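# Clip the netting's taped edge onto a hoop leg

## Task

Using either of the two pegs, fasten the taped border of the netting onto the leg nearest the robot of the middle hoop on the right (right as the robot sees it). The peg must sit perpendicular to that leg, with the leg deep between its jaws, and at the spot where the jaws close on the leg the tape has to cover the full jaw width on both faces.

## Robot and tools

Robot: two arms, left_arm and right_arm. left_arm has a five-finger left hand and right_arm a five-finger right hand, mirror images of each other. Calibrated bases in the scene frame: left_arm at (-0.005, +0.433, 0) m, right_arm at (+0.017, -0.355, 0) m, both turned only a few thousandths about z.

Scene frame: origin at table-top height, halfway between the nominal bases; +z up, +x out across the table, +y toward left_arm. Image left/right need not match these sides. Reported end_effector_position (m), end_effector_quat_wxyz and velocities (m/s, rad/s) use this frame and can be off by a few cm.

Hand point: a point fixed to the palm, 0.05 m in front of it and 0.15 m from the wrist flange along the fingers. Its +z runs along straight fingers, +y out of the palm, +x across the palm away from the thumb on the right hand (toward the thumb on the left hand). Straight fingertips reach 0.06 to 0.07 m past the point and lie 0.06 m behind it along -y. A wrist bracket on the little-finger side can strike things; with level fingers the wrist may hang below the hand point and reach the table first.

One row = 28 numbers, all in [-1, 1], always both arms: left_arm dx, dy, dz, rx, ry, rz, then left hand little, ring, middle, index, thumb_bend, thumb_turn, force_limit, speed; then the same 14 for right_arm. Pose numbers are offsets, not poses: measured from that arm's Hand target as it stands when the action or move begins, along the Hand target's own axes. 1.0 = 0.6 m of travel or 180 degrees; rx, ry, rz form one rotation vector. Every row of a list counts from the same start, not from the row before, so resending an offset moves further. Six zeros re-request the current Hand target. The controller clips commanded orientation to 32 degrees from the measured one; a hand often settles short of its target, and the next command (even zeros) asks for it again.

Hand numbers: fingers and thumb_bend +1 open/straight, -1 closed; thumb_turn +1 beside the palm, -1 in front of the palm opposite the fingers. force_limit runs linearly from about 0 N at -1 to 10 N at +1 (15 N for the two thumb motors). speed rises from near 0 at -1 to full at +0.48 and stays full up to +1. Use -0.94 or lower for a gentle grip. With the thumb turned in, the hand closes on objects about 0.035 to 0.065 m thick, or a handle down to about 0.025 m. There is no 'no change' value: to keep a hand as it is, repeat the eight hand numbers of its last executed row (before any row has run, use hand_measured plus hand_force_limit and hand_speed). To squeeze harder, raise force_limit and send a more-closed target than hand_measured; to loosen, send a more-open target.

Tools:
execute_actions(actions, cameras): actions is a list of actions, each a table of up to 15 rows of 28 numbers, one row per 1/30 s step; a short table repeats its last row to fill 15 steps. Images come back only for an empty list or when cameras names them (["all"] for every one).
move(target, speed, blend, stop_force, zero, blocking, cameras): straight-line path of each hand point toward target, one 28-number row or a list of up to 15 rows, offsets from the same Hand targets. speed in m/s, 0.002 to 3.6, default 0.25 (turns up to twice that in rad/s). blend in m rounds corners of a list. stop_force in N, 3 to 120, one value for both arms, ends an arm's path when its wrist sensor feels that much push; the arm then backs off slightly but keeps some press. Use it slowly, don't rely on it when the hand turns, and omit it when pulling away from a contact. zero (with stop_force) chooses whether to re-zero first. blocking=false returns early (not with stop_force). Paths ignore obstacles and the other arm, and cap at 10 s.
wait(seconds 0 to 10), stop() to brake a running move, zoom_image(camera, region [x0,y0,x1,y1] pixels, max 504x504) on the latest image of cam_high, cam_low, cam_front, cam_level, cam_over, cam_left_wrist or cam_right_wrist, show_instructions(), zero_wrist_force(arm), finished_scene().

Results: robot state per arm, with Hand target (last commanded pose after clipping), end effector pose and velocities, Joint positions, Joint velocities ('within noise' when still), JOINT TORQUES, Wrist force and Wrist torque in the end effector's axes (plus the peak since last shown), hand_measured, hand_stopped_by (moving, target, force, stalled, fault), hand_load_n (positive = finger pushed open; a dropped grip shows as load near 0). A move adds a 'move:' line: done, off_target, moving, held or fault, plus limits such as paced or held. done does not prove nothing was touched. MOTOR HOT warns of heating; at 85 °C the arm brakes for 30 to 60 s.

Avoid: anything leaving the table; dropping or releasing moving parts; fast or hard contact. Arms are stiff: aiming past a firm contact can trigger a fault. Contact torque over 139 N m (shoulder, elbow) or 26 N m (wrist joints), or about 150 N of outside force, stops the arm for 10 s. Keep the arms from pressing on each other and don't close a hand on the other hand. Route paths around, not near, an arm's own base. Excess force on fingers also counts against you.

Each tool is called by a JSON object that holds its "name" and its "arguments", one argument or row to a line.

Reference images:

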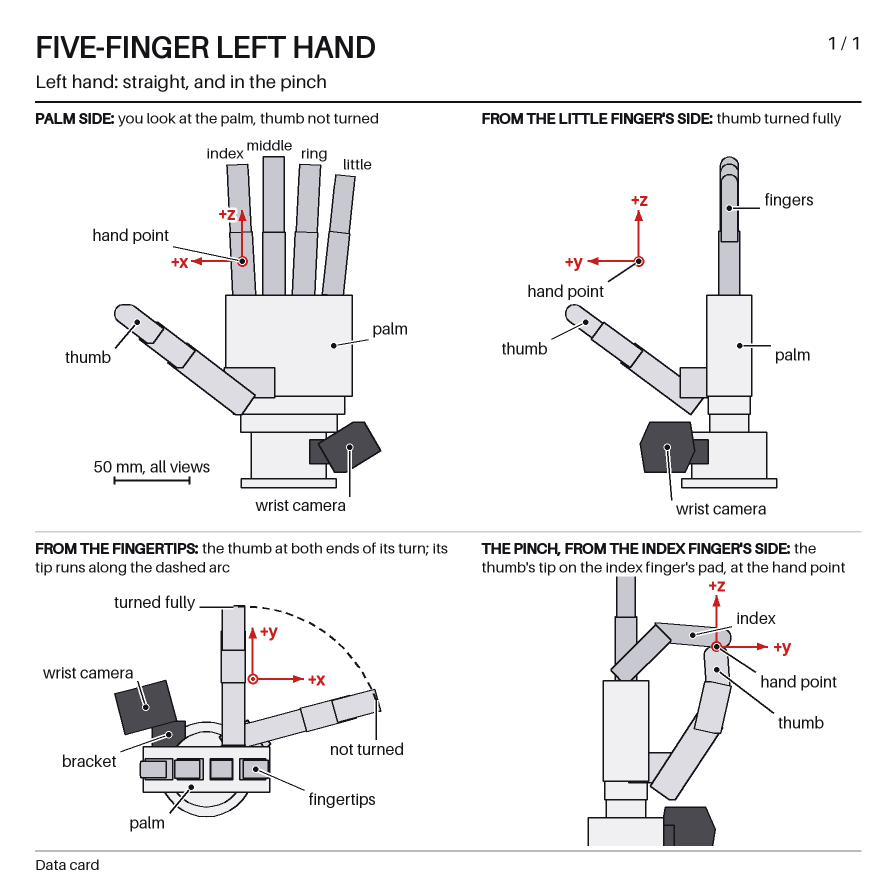

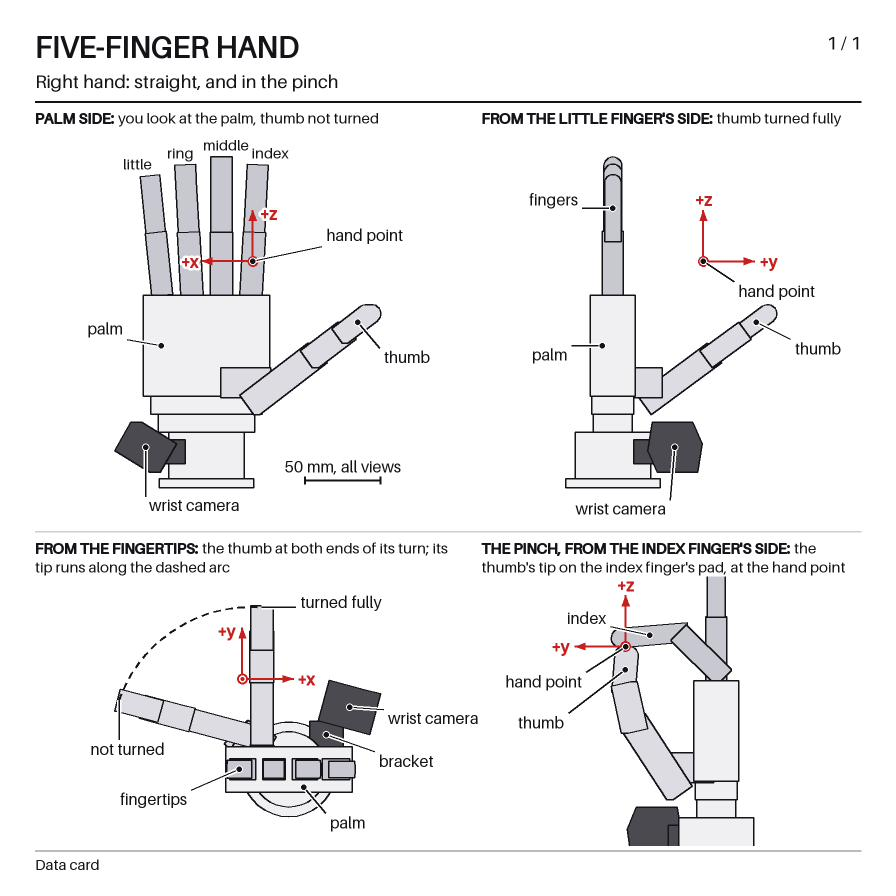

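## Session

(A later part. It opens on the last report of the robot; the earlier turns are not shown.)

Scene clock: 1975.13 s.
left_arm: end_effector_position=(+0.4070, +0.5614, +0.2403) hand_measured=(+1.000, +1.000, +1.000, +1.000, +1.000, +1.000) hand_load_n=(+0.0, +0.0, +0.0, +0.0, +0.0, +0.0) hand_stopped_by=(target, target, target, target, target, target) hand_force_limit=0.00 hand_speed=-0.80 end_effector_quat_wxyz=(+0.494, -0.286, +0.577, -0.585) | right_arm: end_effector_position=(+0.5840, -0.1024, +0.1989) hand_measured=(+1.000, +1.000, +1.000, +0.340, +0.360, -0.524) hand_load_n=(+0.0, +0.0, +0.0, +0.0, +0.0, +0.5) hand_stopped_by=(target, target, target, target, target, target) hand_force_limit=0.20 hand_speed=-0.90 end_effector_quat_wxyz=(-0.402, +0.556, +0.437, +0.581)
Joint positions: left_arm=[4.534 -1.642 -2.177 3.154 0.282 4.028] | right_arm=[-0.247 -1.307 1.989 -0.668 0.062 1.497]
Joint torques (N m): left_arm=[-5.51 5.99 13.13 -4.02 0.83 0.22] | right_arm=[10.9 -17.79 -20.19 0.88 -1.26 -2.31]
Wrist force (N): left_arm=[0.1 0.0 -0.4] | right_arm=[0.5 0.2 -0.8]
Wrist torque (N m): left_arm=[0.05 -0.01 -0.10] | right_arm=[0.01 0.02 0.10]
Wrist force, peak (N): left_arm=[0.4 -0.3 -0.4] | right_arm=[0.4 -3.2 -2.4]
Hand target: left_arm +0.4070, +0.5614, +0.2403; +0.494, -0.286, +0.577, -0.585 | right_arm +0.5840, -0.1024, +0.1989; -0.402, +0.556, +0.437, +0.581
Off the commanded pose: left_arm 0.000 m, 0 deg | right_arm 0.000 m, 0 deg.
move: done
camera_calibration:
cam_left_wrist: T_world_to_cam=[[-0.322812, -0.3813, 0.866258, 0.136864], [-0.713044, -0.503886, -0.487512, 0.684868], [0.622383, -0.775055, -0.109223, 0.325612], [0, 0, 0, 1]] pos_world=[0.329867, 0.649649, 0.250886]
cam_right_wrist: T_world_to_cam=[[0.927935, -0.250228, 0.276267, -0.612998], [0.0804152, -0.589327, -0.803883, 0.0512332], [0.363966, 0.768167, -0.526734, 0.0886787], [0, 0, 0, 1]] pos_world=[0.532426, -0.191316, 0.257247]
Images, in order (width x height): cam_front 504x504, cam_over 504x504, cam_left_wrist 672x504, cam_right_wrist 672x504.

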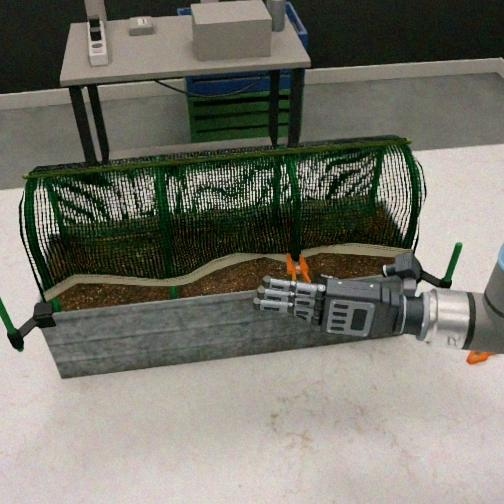

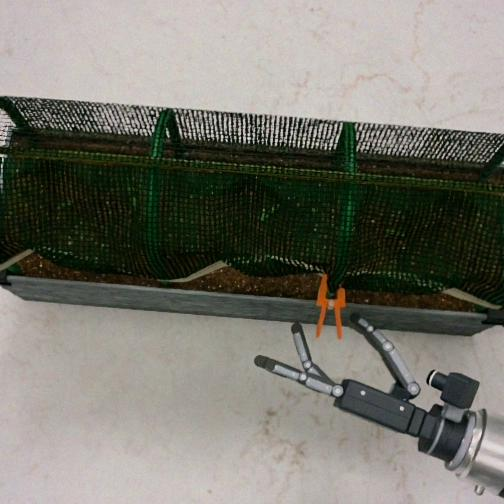

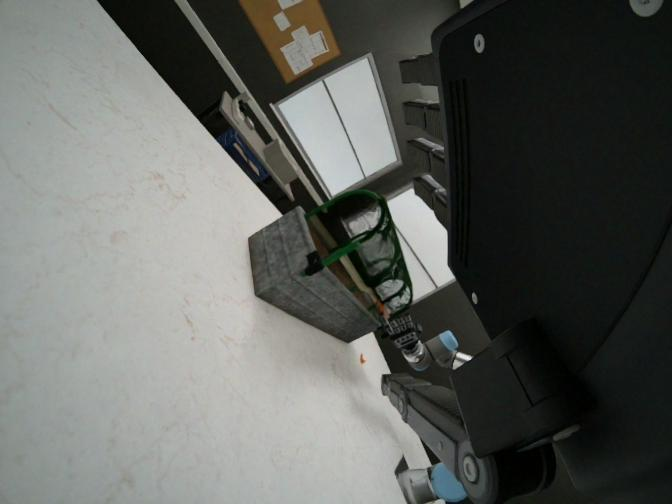

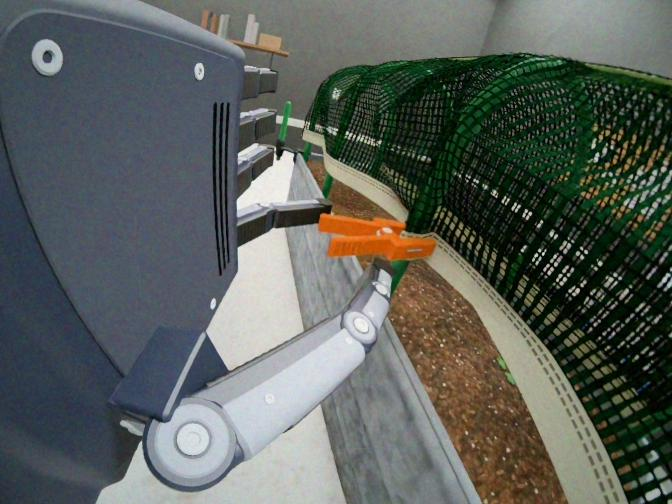

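{"name": "move", "arguments": {
  "target": [
    [0,0,0,0,0,0,1,1,1,1,1,1,0,-0.8,0.0046,-0.0775,-0.0305,0,0,0,1,1,1,0.34,0.36,-0.525,0.2,-0.9],
    [0,0,0,0,0,0,1,1,1,1,1,1,0,-0.8,0.0092,-0.17,-0.067,0,0,0,1,1,1,0.34,0.36,-0.525,0.2,-0.9]
  ],
  "speed": [0.04,0.12],
  "blend": [0.01,0],
  "cameras": ["all"]
}}

{"name": "zoom_image", "arguments": {
  "camera": "cam_level",
  "region": [290, 220, 380, 310]
}}

{"name": "zoom_image", "arguments": {
  "camera": "cam_right_wrist",
  "region": [340, 170, 480, 290]
}}

{"name": "zoom_image", "arguments": {
  "camera": "cam_over",
  "region": [290, 250, 370, 350]
}}

{"name": "zoom_image", "arguments": {
  "camera": "cam_front",
  "region": [260, 235, 330, 305]
}}

{"name": "zoom_image", "arguments": {
  "camera": "cam_left_wrist",
  "region": [355, 285, 405, 335]
}}

{"name": "zoom_image", "arguments": {
  "camera": "cam_low",
  "region": [120, 160, 190, 230]
}}

Scene clock: 1982.97 s.
left_arm: end_effector_position=(+0.4070, +0.5614, +0.2403) hand_measured=(+1.000, +1.000, +1.000, +1.000, +1.000, +1.000) hand_load_n=(+0.0, +0.0, +0.0, +0.0, +0.0, +0.0) hand_stopped_by=(target, target, target, target, target, target) hand_force_limit=0.00 hand_speed=-0.80 end_effector_quat_wxyz=(+0.494, -0.286, +0.577, -0.585) | right_arm: end_effector_position=(+0.4745, -0.1107, +0.1982) hand_measured=(+1.000, +1.000, +1.000, +0.340, +0.360, -0.524) hand_load_n=(+0.0, +0.0, +0.0, +0.0, +0.0, +0.0) hand_stopped_by=(target, target, target, target, target, target) hand_force_limit=0.20 hand_speed=-0.90 end_effector_quat_wxyz=(-0.403, +0.555, +0.437, +0.582)
Joint positions: left_arm=[4.534 -1.642 -2.177 3.154 0.282 4.028] | right_arm=[-0.359 -1.549 2.284 -0.697 -0.05 1.472]
Joint torques (N m): left_arm=[-4.77 6.13 12.95 -4.05 0.73 0.08] | right_arm=[-12.94 -26.53 -3.88 -0.92 -2.05 2.16]
Wrist force (N): left_arm=[0.1 0.0 -0.5] | right_arm=[0.5 0.2 -0.9]
Wrist torque (N m): left_arm=[0.07 0.00 -0.10] | right_arm=[0.02 0.04 0.01]
Wrist force, peak (N): left_arm=[0.3 0.0 -0.7] | right_arm=[0.6 0.3 -1.2]
Hand target: left_arm +0.4070, +0.5614, +0.2403; +0.494, -0.286, +0.577, -0.585 | right_arm +0.4745, -0.1107, +0.1982; -0.402, +0.556, +0.437, +0.581
Off the commanded pose: left_arm 0.000 m, 0 deg | right_arm 0.000 m, 0 deg.
move: done
camera_calibration:
cam_left_wrist: T_world_to_cam=[[-0.322812, -0.3813, 0.866258, 0.136864], [-0.713044, -0.503886, -0.487512, 0.684868], [0.622383, -0.775055, -0.109223, 0.325612], [0, 0, 0, 1]] pos_world=[0.329867, 0.649649, 0.250886]
cam_right_wrist: T_world_to_cam=[[0.927691, -0.251012, 0.276373, -0.513322], [0.0809943, -0.587318, -0.805293, 0.0548785], [0.364457, 0.769448, -0.524519, 0.133988], [0, 0, 0, 1]] pos_world=[0.422926, -0.199715, 0.256341]

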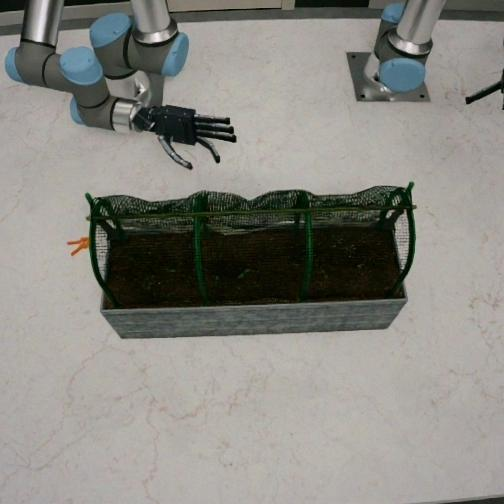

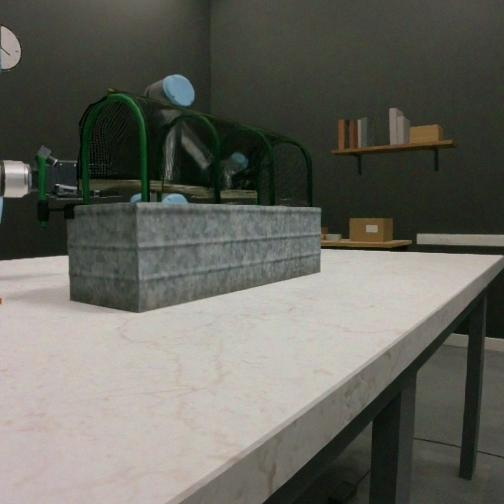

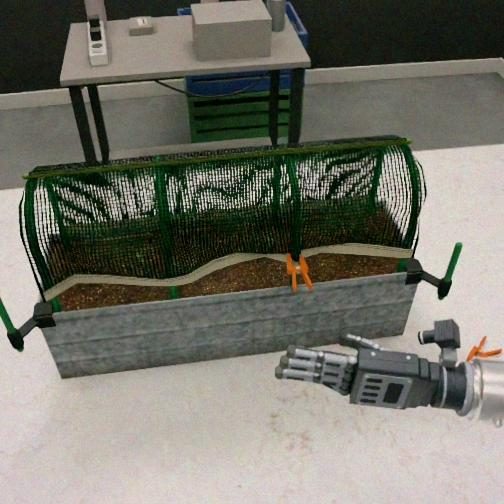

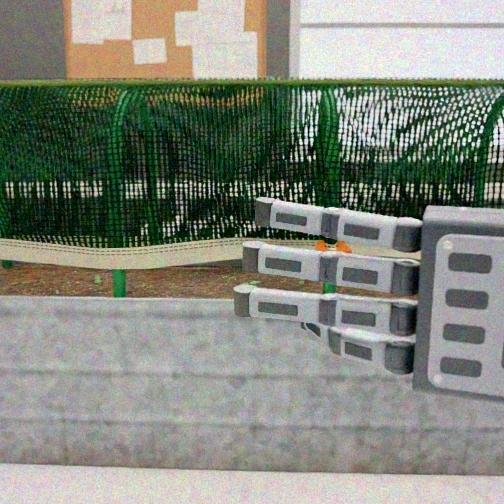

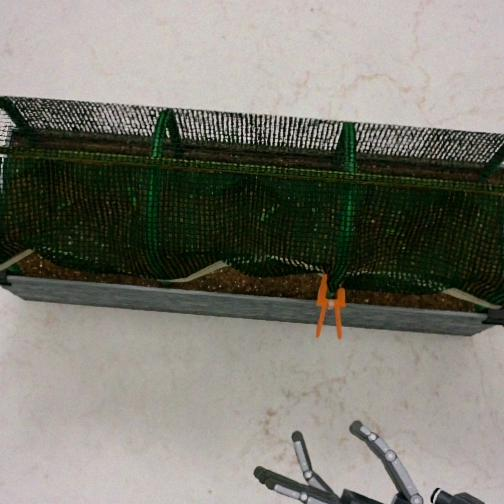

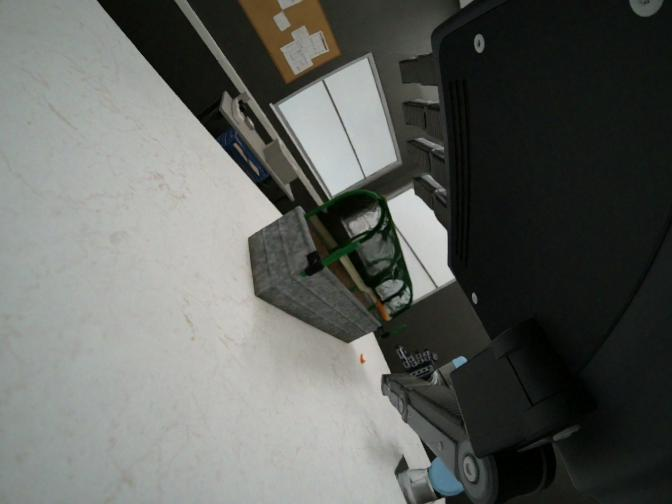

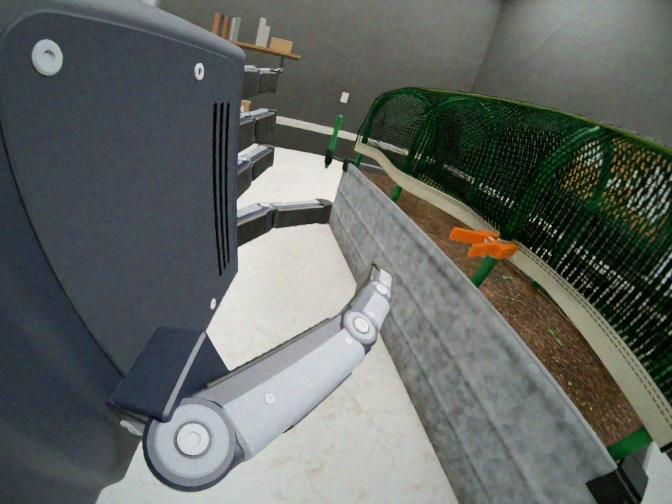

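Scaled by 5.600.

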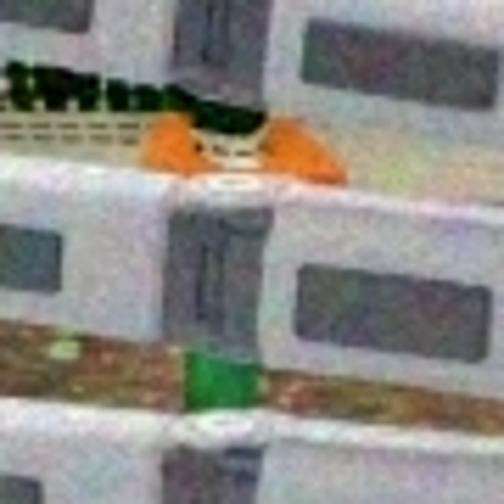

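Scaled by 3.600 from the camera's 672x504 image, which has a finer 960x720 frame.

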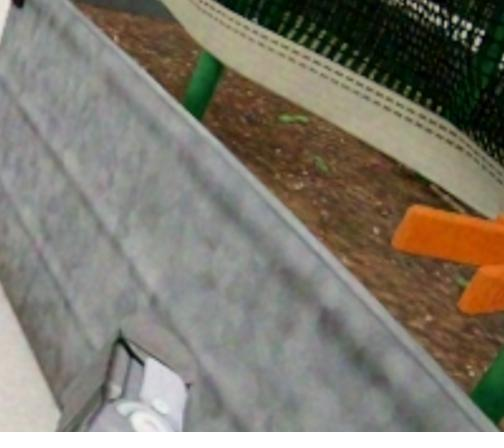

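Scaled by 5.040.

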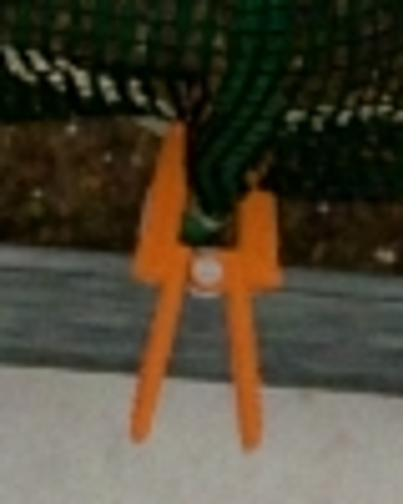

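Scaled by 7.200.

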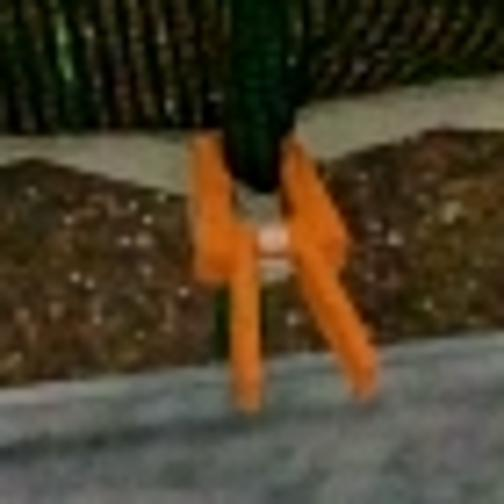

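Scaled by 10.080 from the camera's 672x504 image, which has a finer 960x720 frame.

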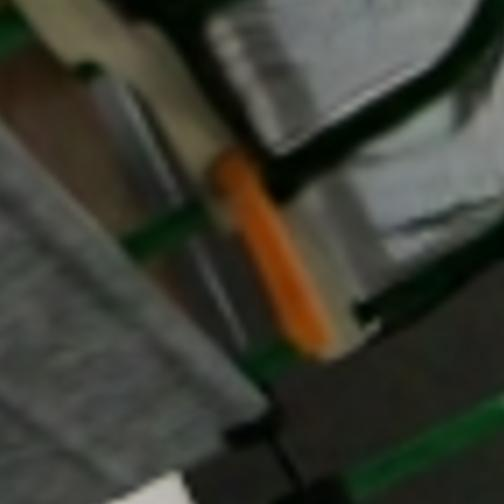

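Scaled by 7.200.

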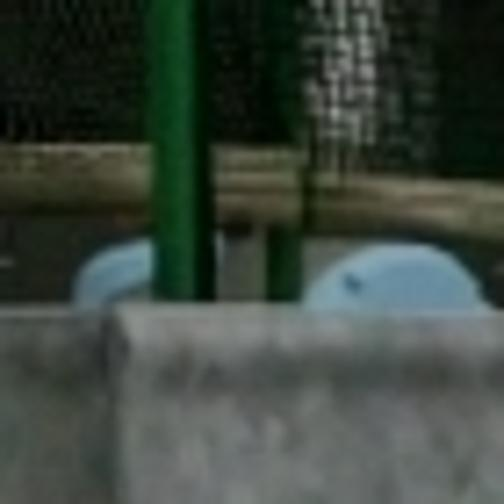

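{"name": "move", "arguments": {
  "target": [0,0,0,0,0,0,1,1,1,1,1,1,0,-0.8,0.23,-0.06,-0.08,0,0,0,1,1,1,0.34,0.36,-0.525,0.2,-0.9],
  "speed": 0.15,
  "cameras": ["cam_level","cam_right_wrist","cam_over","cam_high"]
}}

{"name": "zoom_image", "arguments": {
  "camera": "cam_level",
  "region": [300, 220, 370, 290]
}}

{"name": "zoom_image", "arguments": {
  "camera": "cam_right_wrist",
  "region": [420, 200, 580, 320]
}}

Scene clock: 1990.53 s.
left_arm: end_effector_position=(+0.4070, +0.5614, +0.2403) hand_measured=(+1.000, +1.000, +1.000, +1.000, +1.000, +1.000) hand_load_n=(+0.0, +0.0, -0.5, +0.0, +0.0, -0.5) hand_stopped_by=(target, target, target, target, target, target) hand_force_limit=0.00 hand_speed=-0.80 end_effector_quat_wxyz=(+0.494, -0.286, +0.577, -0.585) | right_arm: end_effector_position=(+0.4181, -0.1434, +0.3338) hand_measured=(+1.000, +1.000, +1.000, +0.340, +0.360, -0.524) hand_load_n=(+0.0, +0.0, -0.5, +0.0, +0.0, +0.0) hand_stopped_by=(target, target, target, target, target, target) hand_force_limit=0.20 hand_speed=-0.90 end_effector_quat_wxyz=(-0.402, +0.556, +0.437, +0.581)
Joint positions: left_arm=[4.534 -1.642 -2.177 3.154 0.282 4.028] | right_arm=[-0.563 -1.924 2.183 -0.263 -0.254 1.514]
Joint torques (N m): left_arm=[-4.57 5.09 13.53 -4 0.64 -0.01] | right_arm=[-13.28 -12.99 -28.95 1.93 -1.94 -2.54]
Wrist force (N): left_arm=[0.0 -0.2 -0.4] | right_arm=[0.3 0.2 -1.0]
Wrist torque (N m): left_arm=[0.05 0.00 -0.10] | right_arm=[0.02 0.06 0.08]
Wrist force, peak (N): left_arm=[0.3 -0.3 -0.5] | right_arm=[0.8 0.5 -1.0]
Hand target: left_arm +0.4070, +0.5614, +0.2403; +0.494, -0.286, +0.577, -0.585 | right_arm +0.4181, -0.1434, +0.3338; -0.402, +0.556, +0.437, +0.581
Off the commanded pose: left_arm 0.000 m, 0 deg | right_arm 0.000 m, 0 deg.
move: done
camera_calibration:
cam_right_wrist: T_world_to_cam=[[0.927965, -0.250124, 0.276259, -0.506565], [0.0804155, -0.589441, -0.803799, 0.148796], [0.363888, 0.768113, -0.526867, 0.25168], [0, 0, 0, 1]] pos_world=[0.366526, -0.232317, 0.392147]
Images, in order (width x height): cam_high 504x504, cam_level 504x504, cam_over 504x504, cam_right_wrist 672x504.

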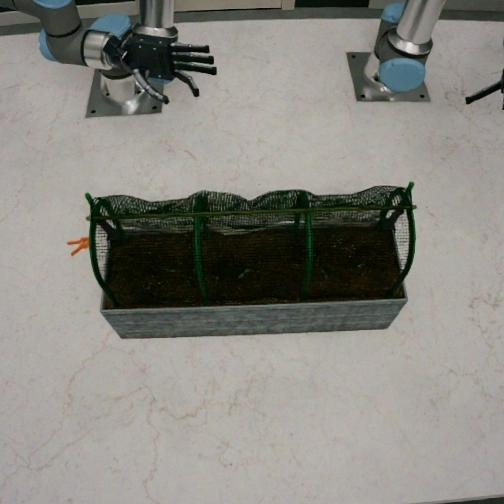

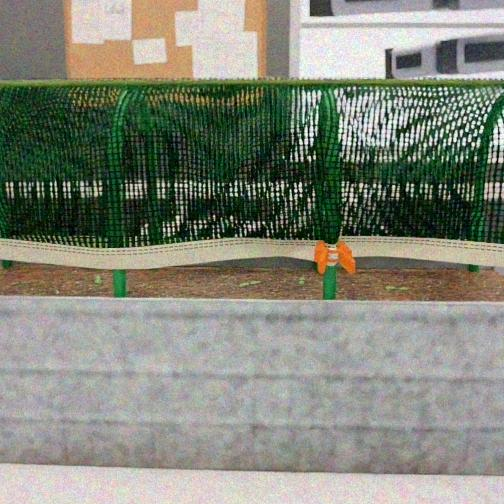

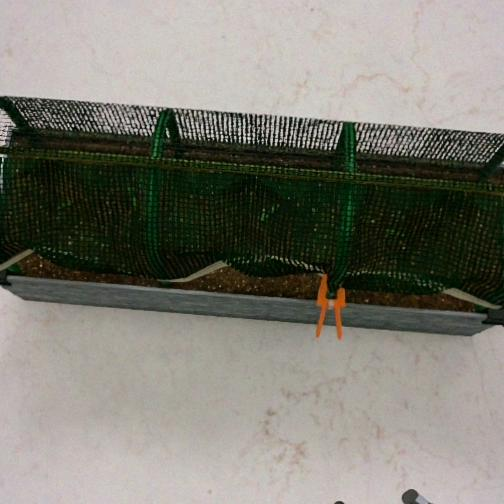

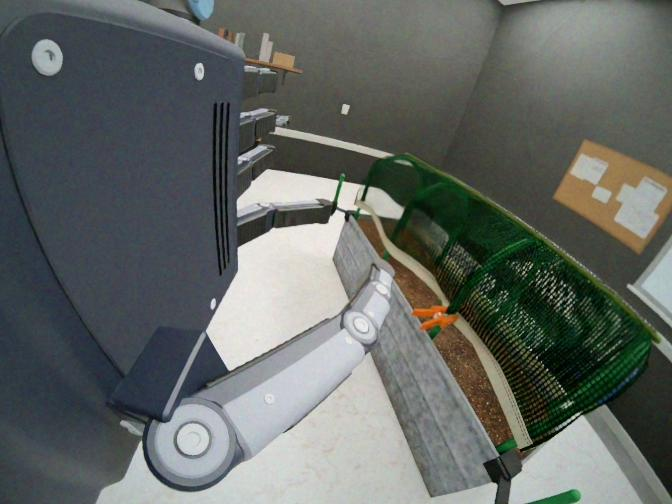

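Scaled by 7.200.

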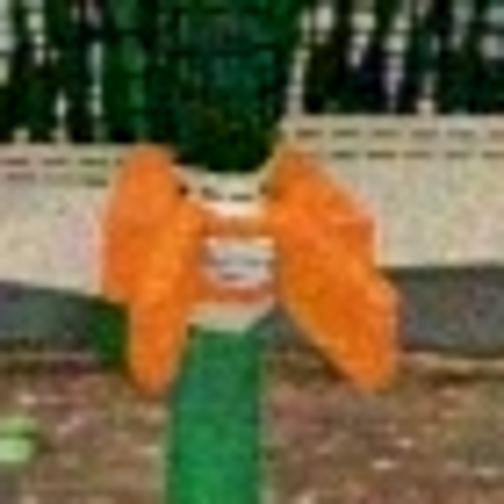

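Scaled by 3.150 from the camera's 672x504 image, which has a finer 960x720 frame.

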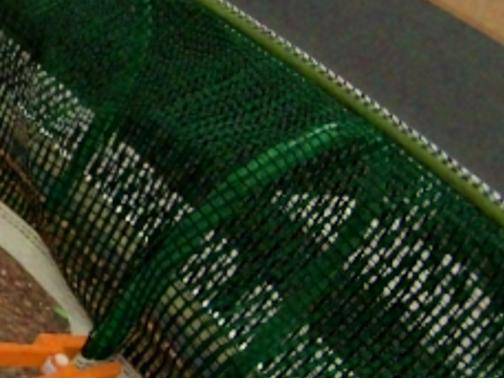

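{"name": "zoom_image", "arguments": {
  "camera": "cam_level",
  "region": [312, 232, 362, 282]
}}

{"name": "zoom_image", "arguments": {
  "camera": "cam_right_wrist",
  "region": [400, 285, 480, 345]
}}

{"name": "zoom_image", "arguments": {
  "camera": "cam_over",
  "region": [305, 260, 355, 310]
}}

Scaled by 10.080.

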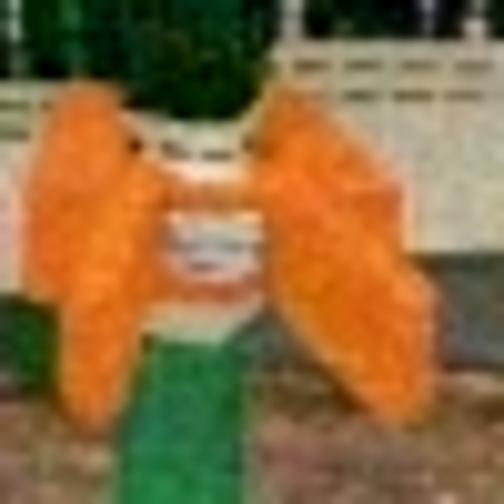

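Scaled by 6.300 from the camera's 672x504 image, which has a finer 960x720 frame.

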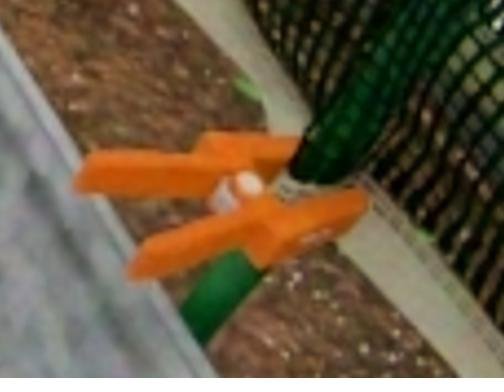

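Scaled by 10.080.

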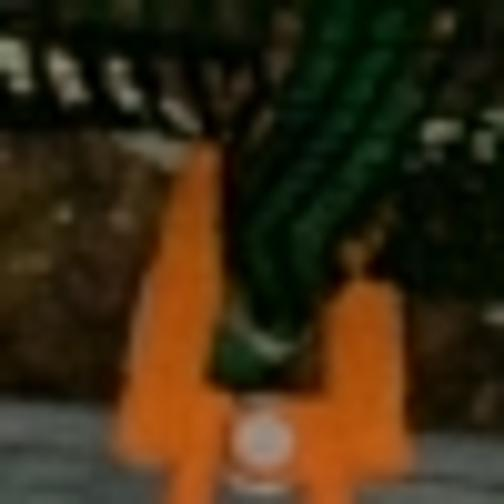

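{"name": "finished_scene", "arguments": {
  "scene": 1
}}

The scene is finished: the task was done.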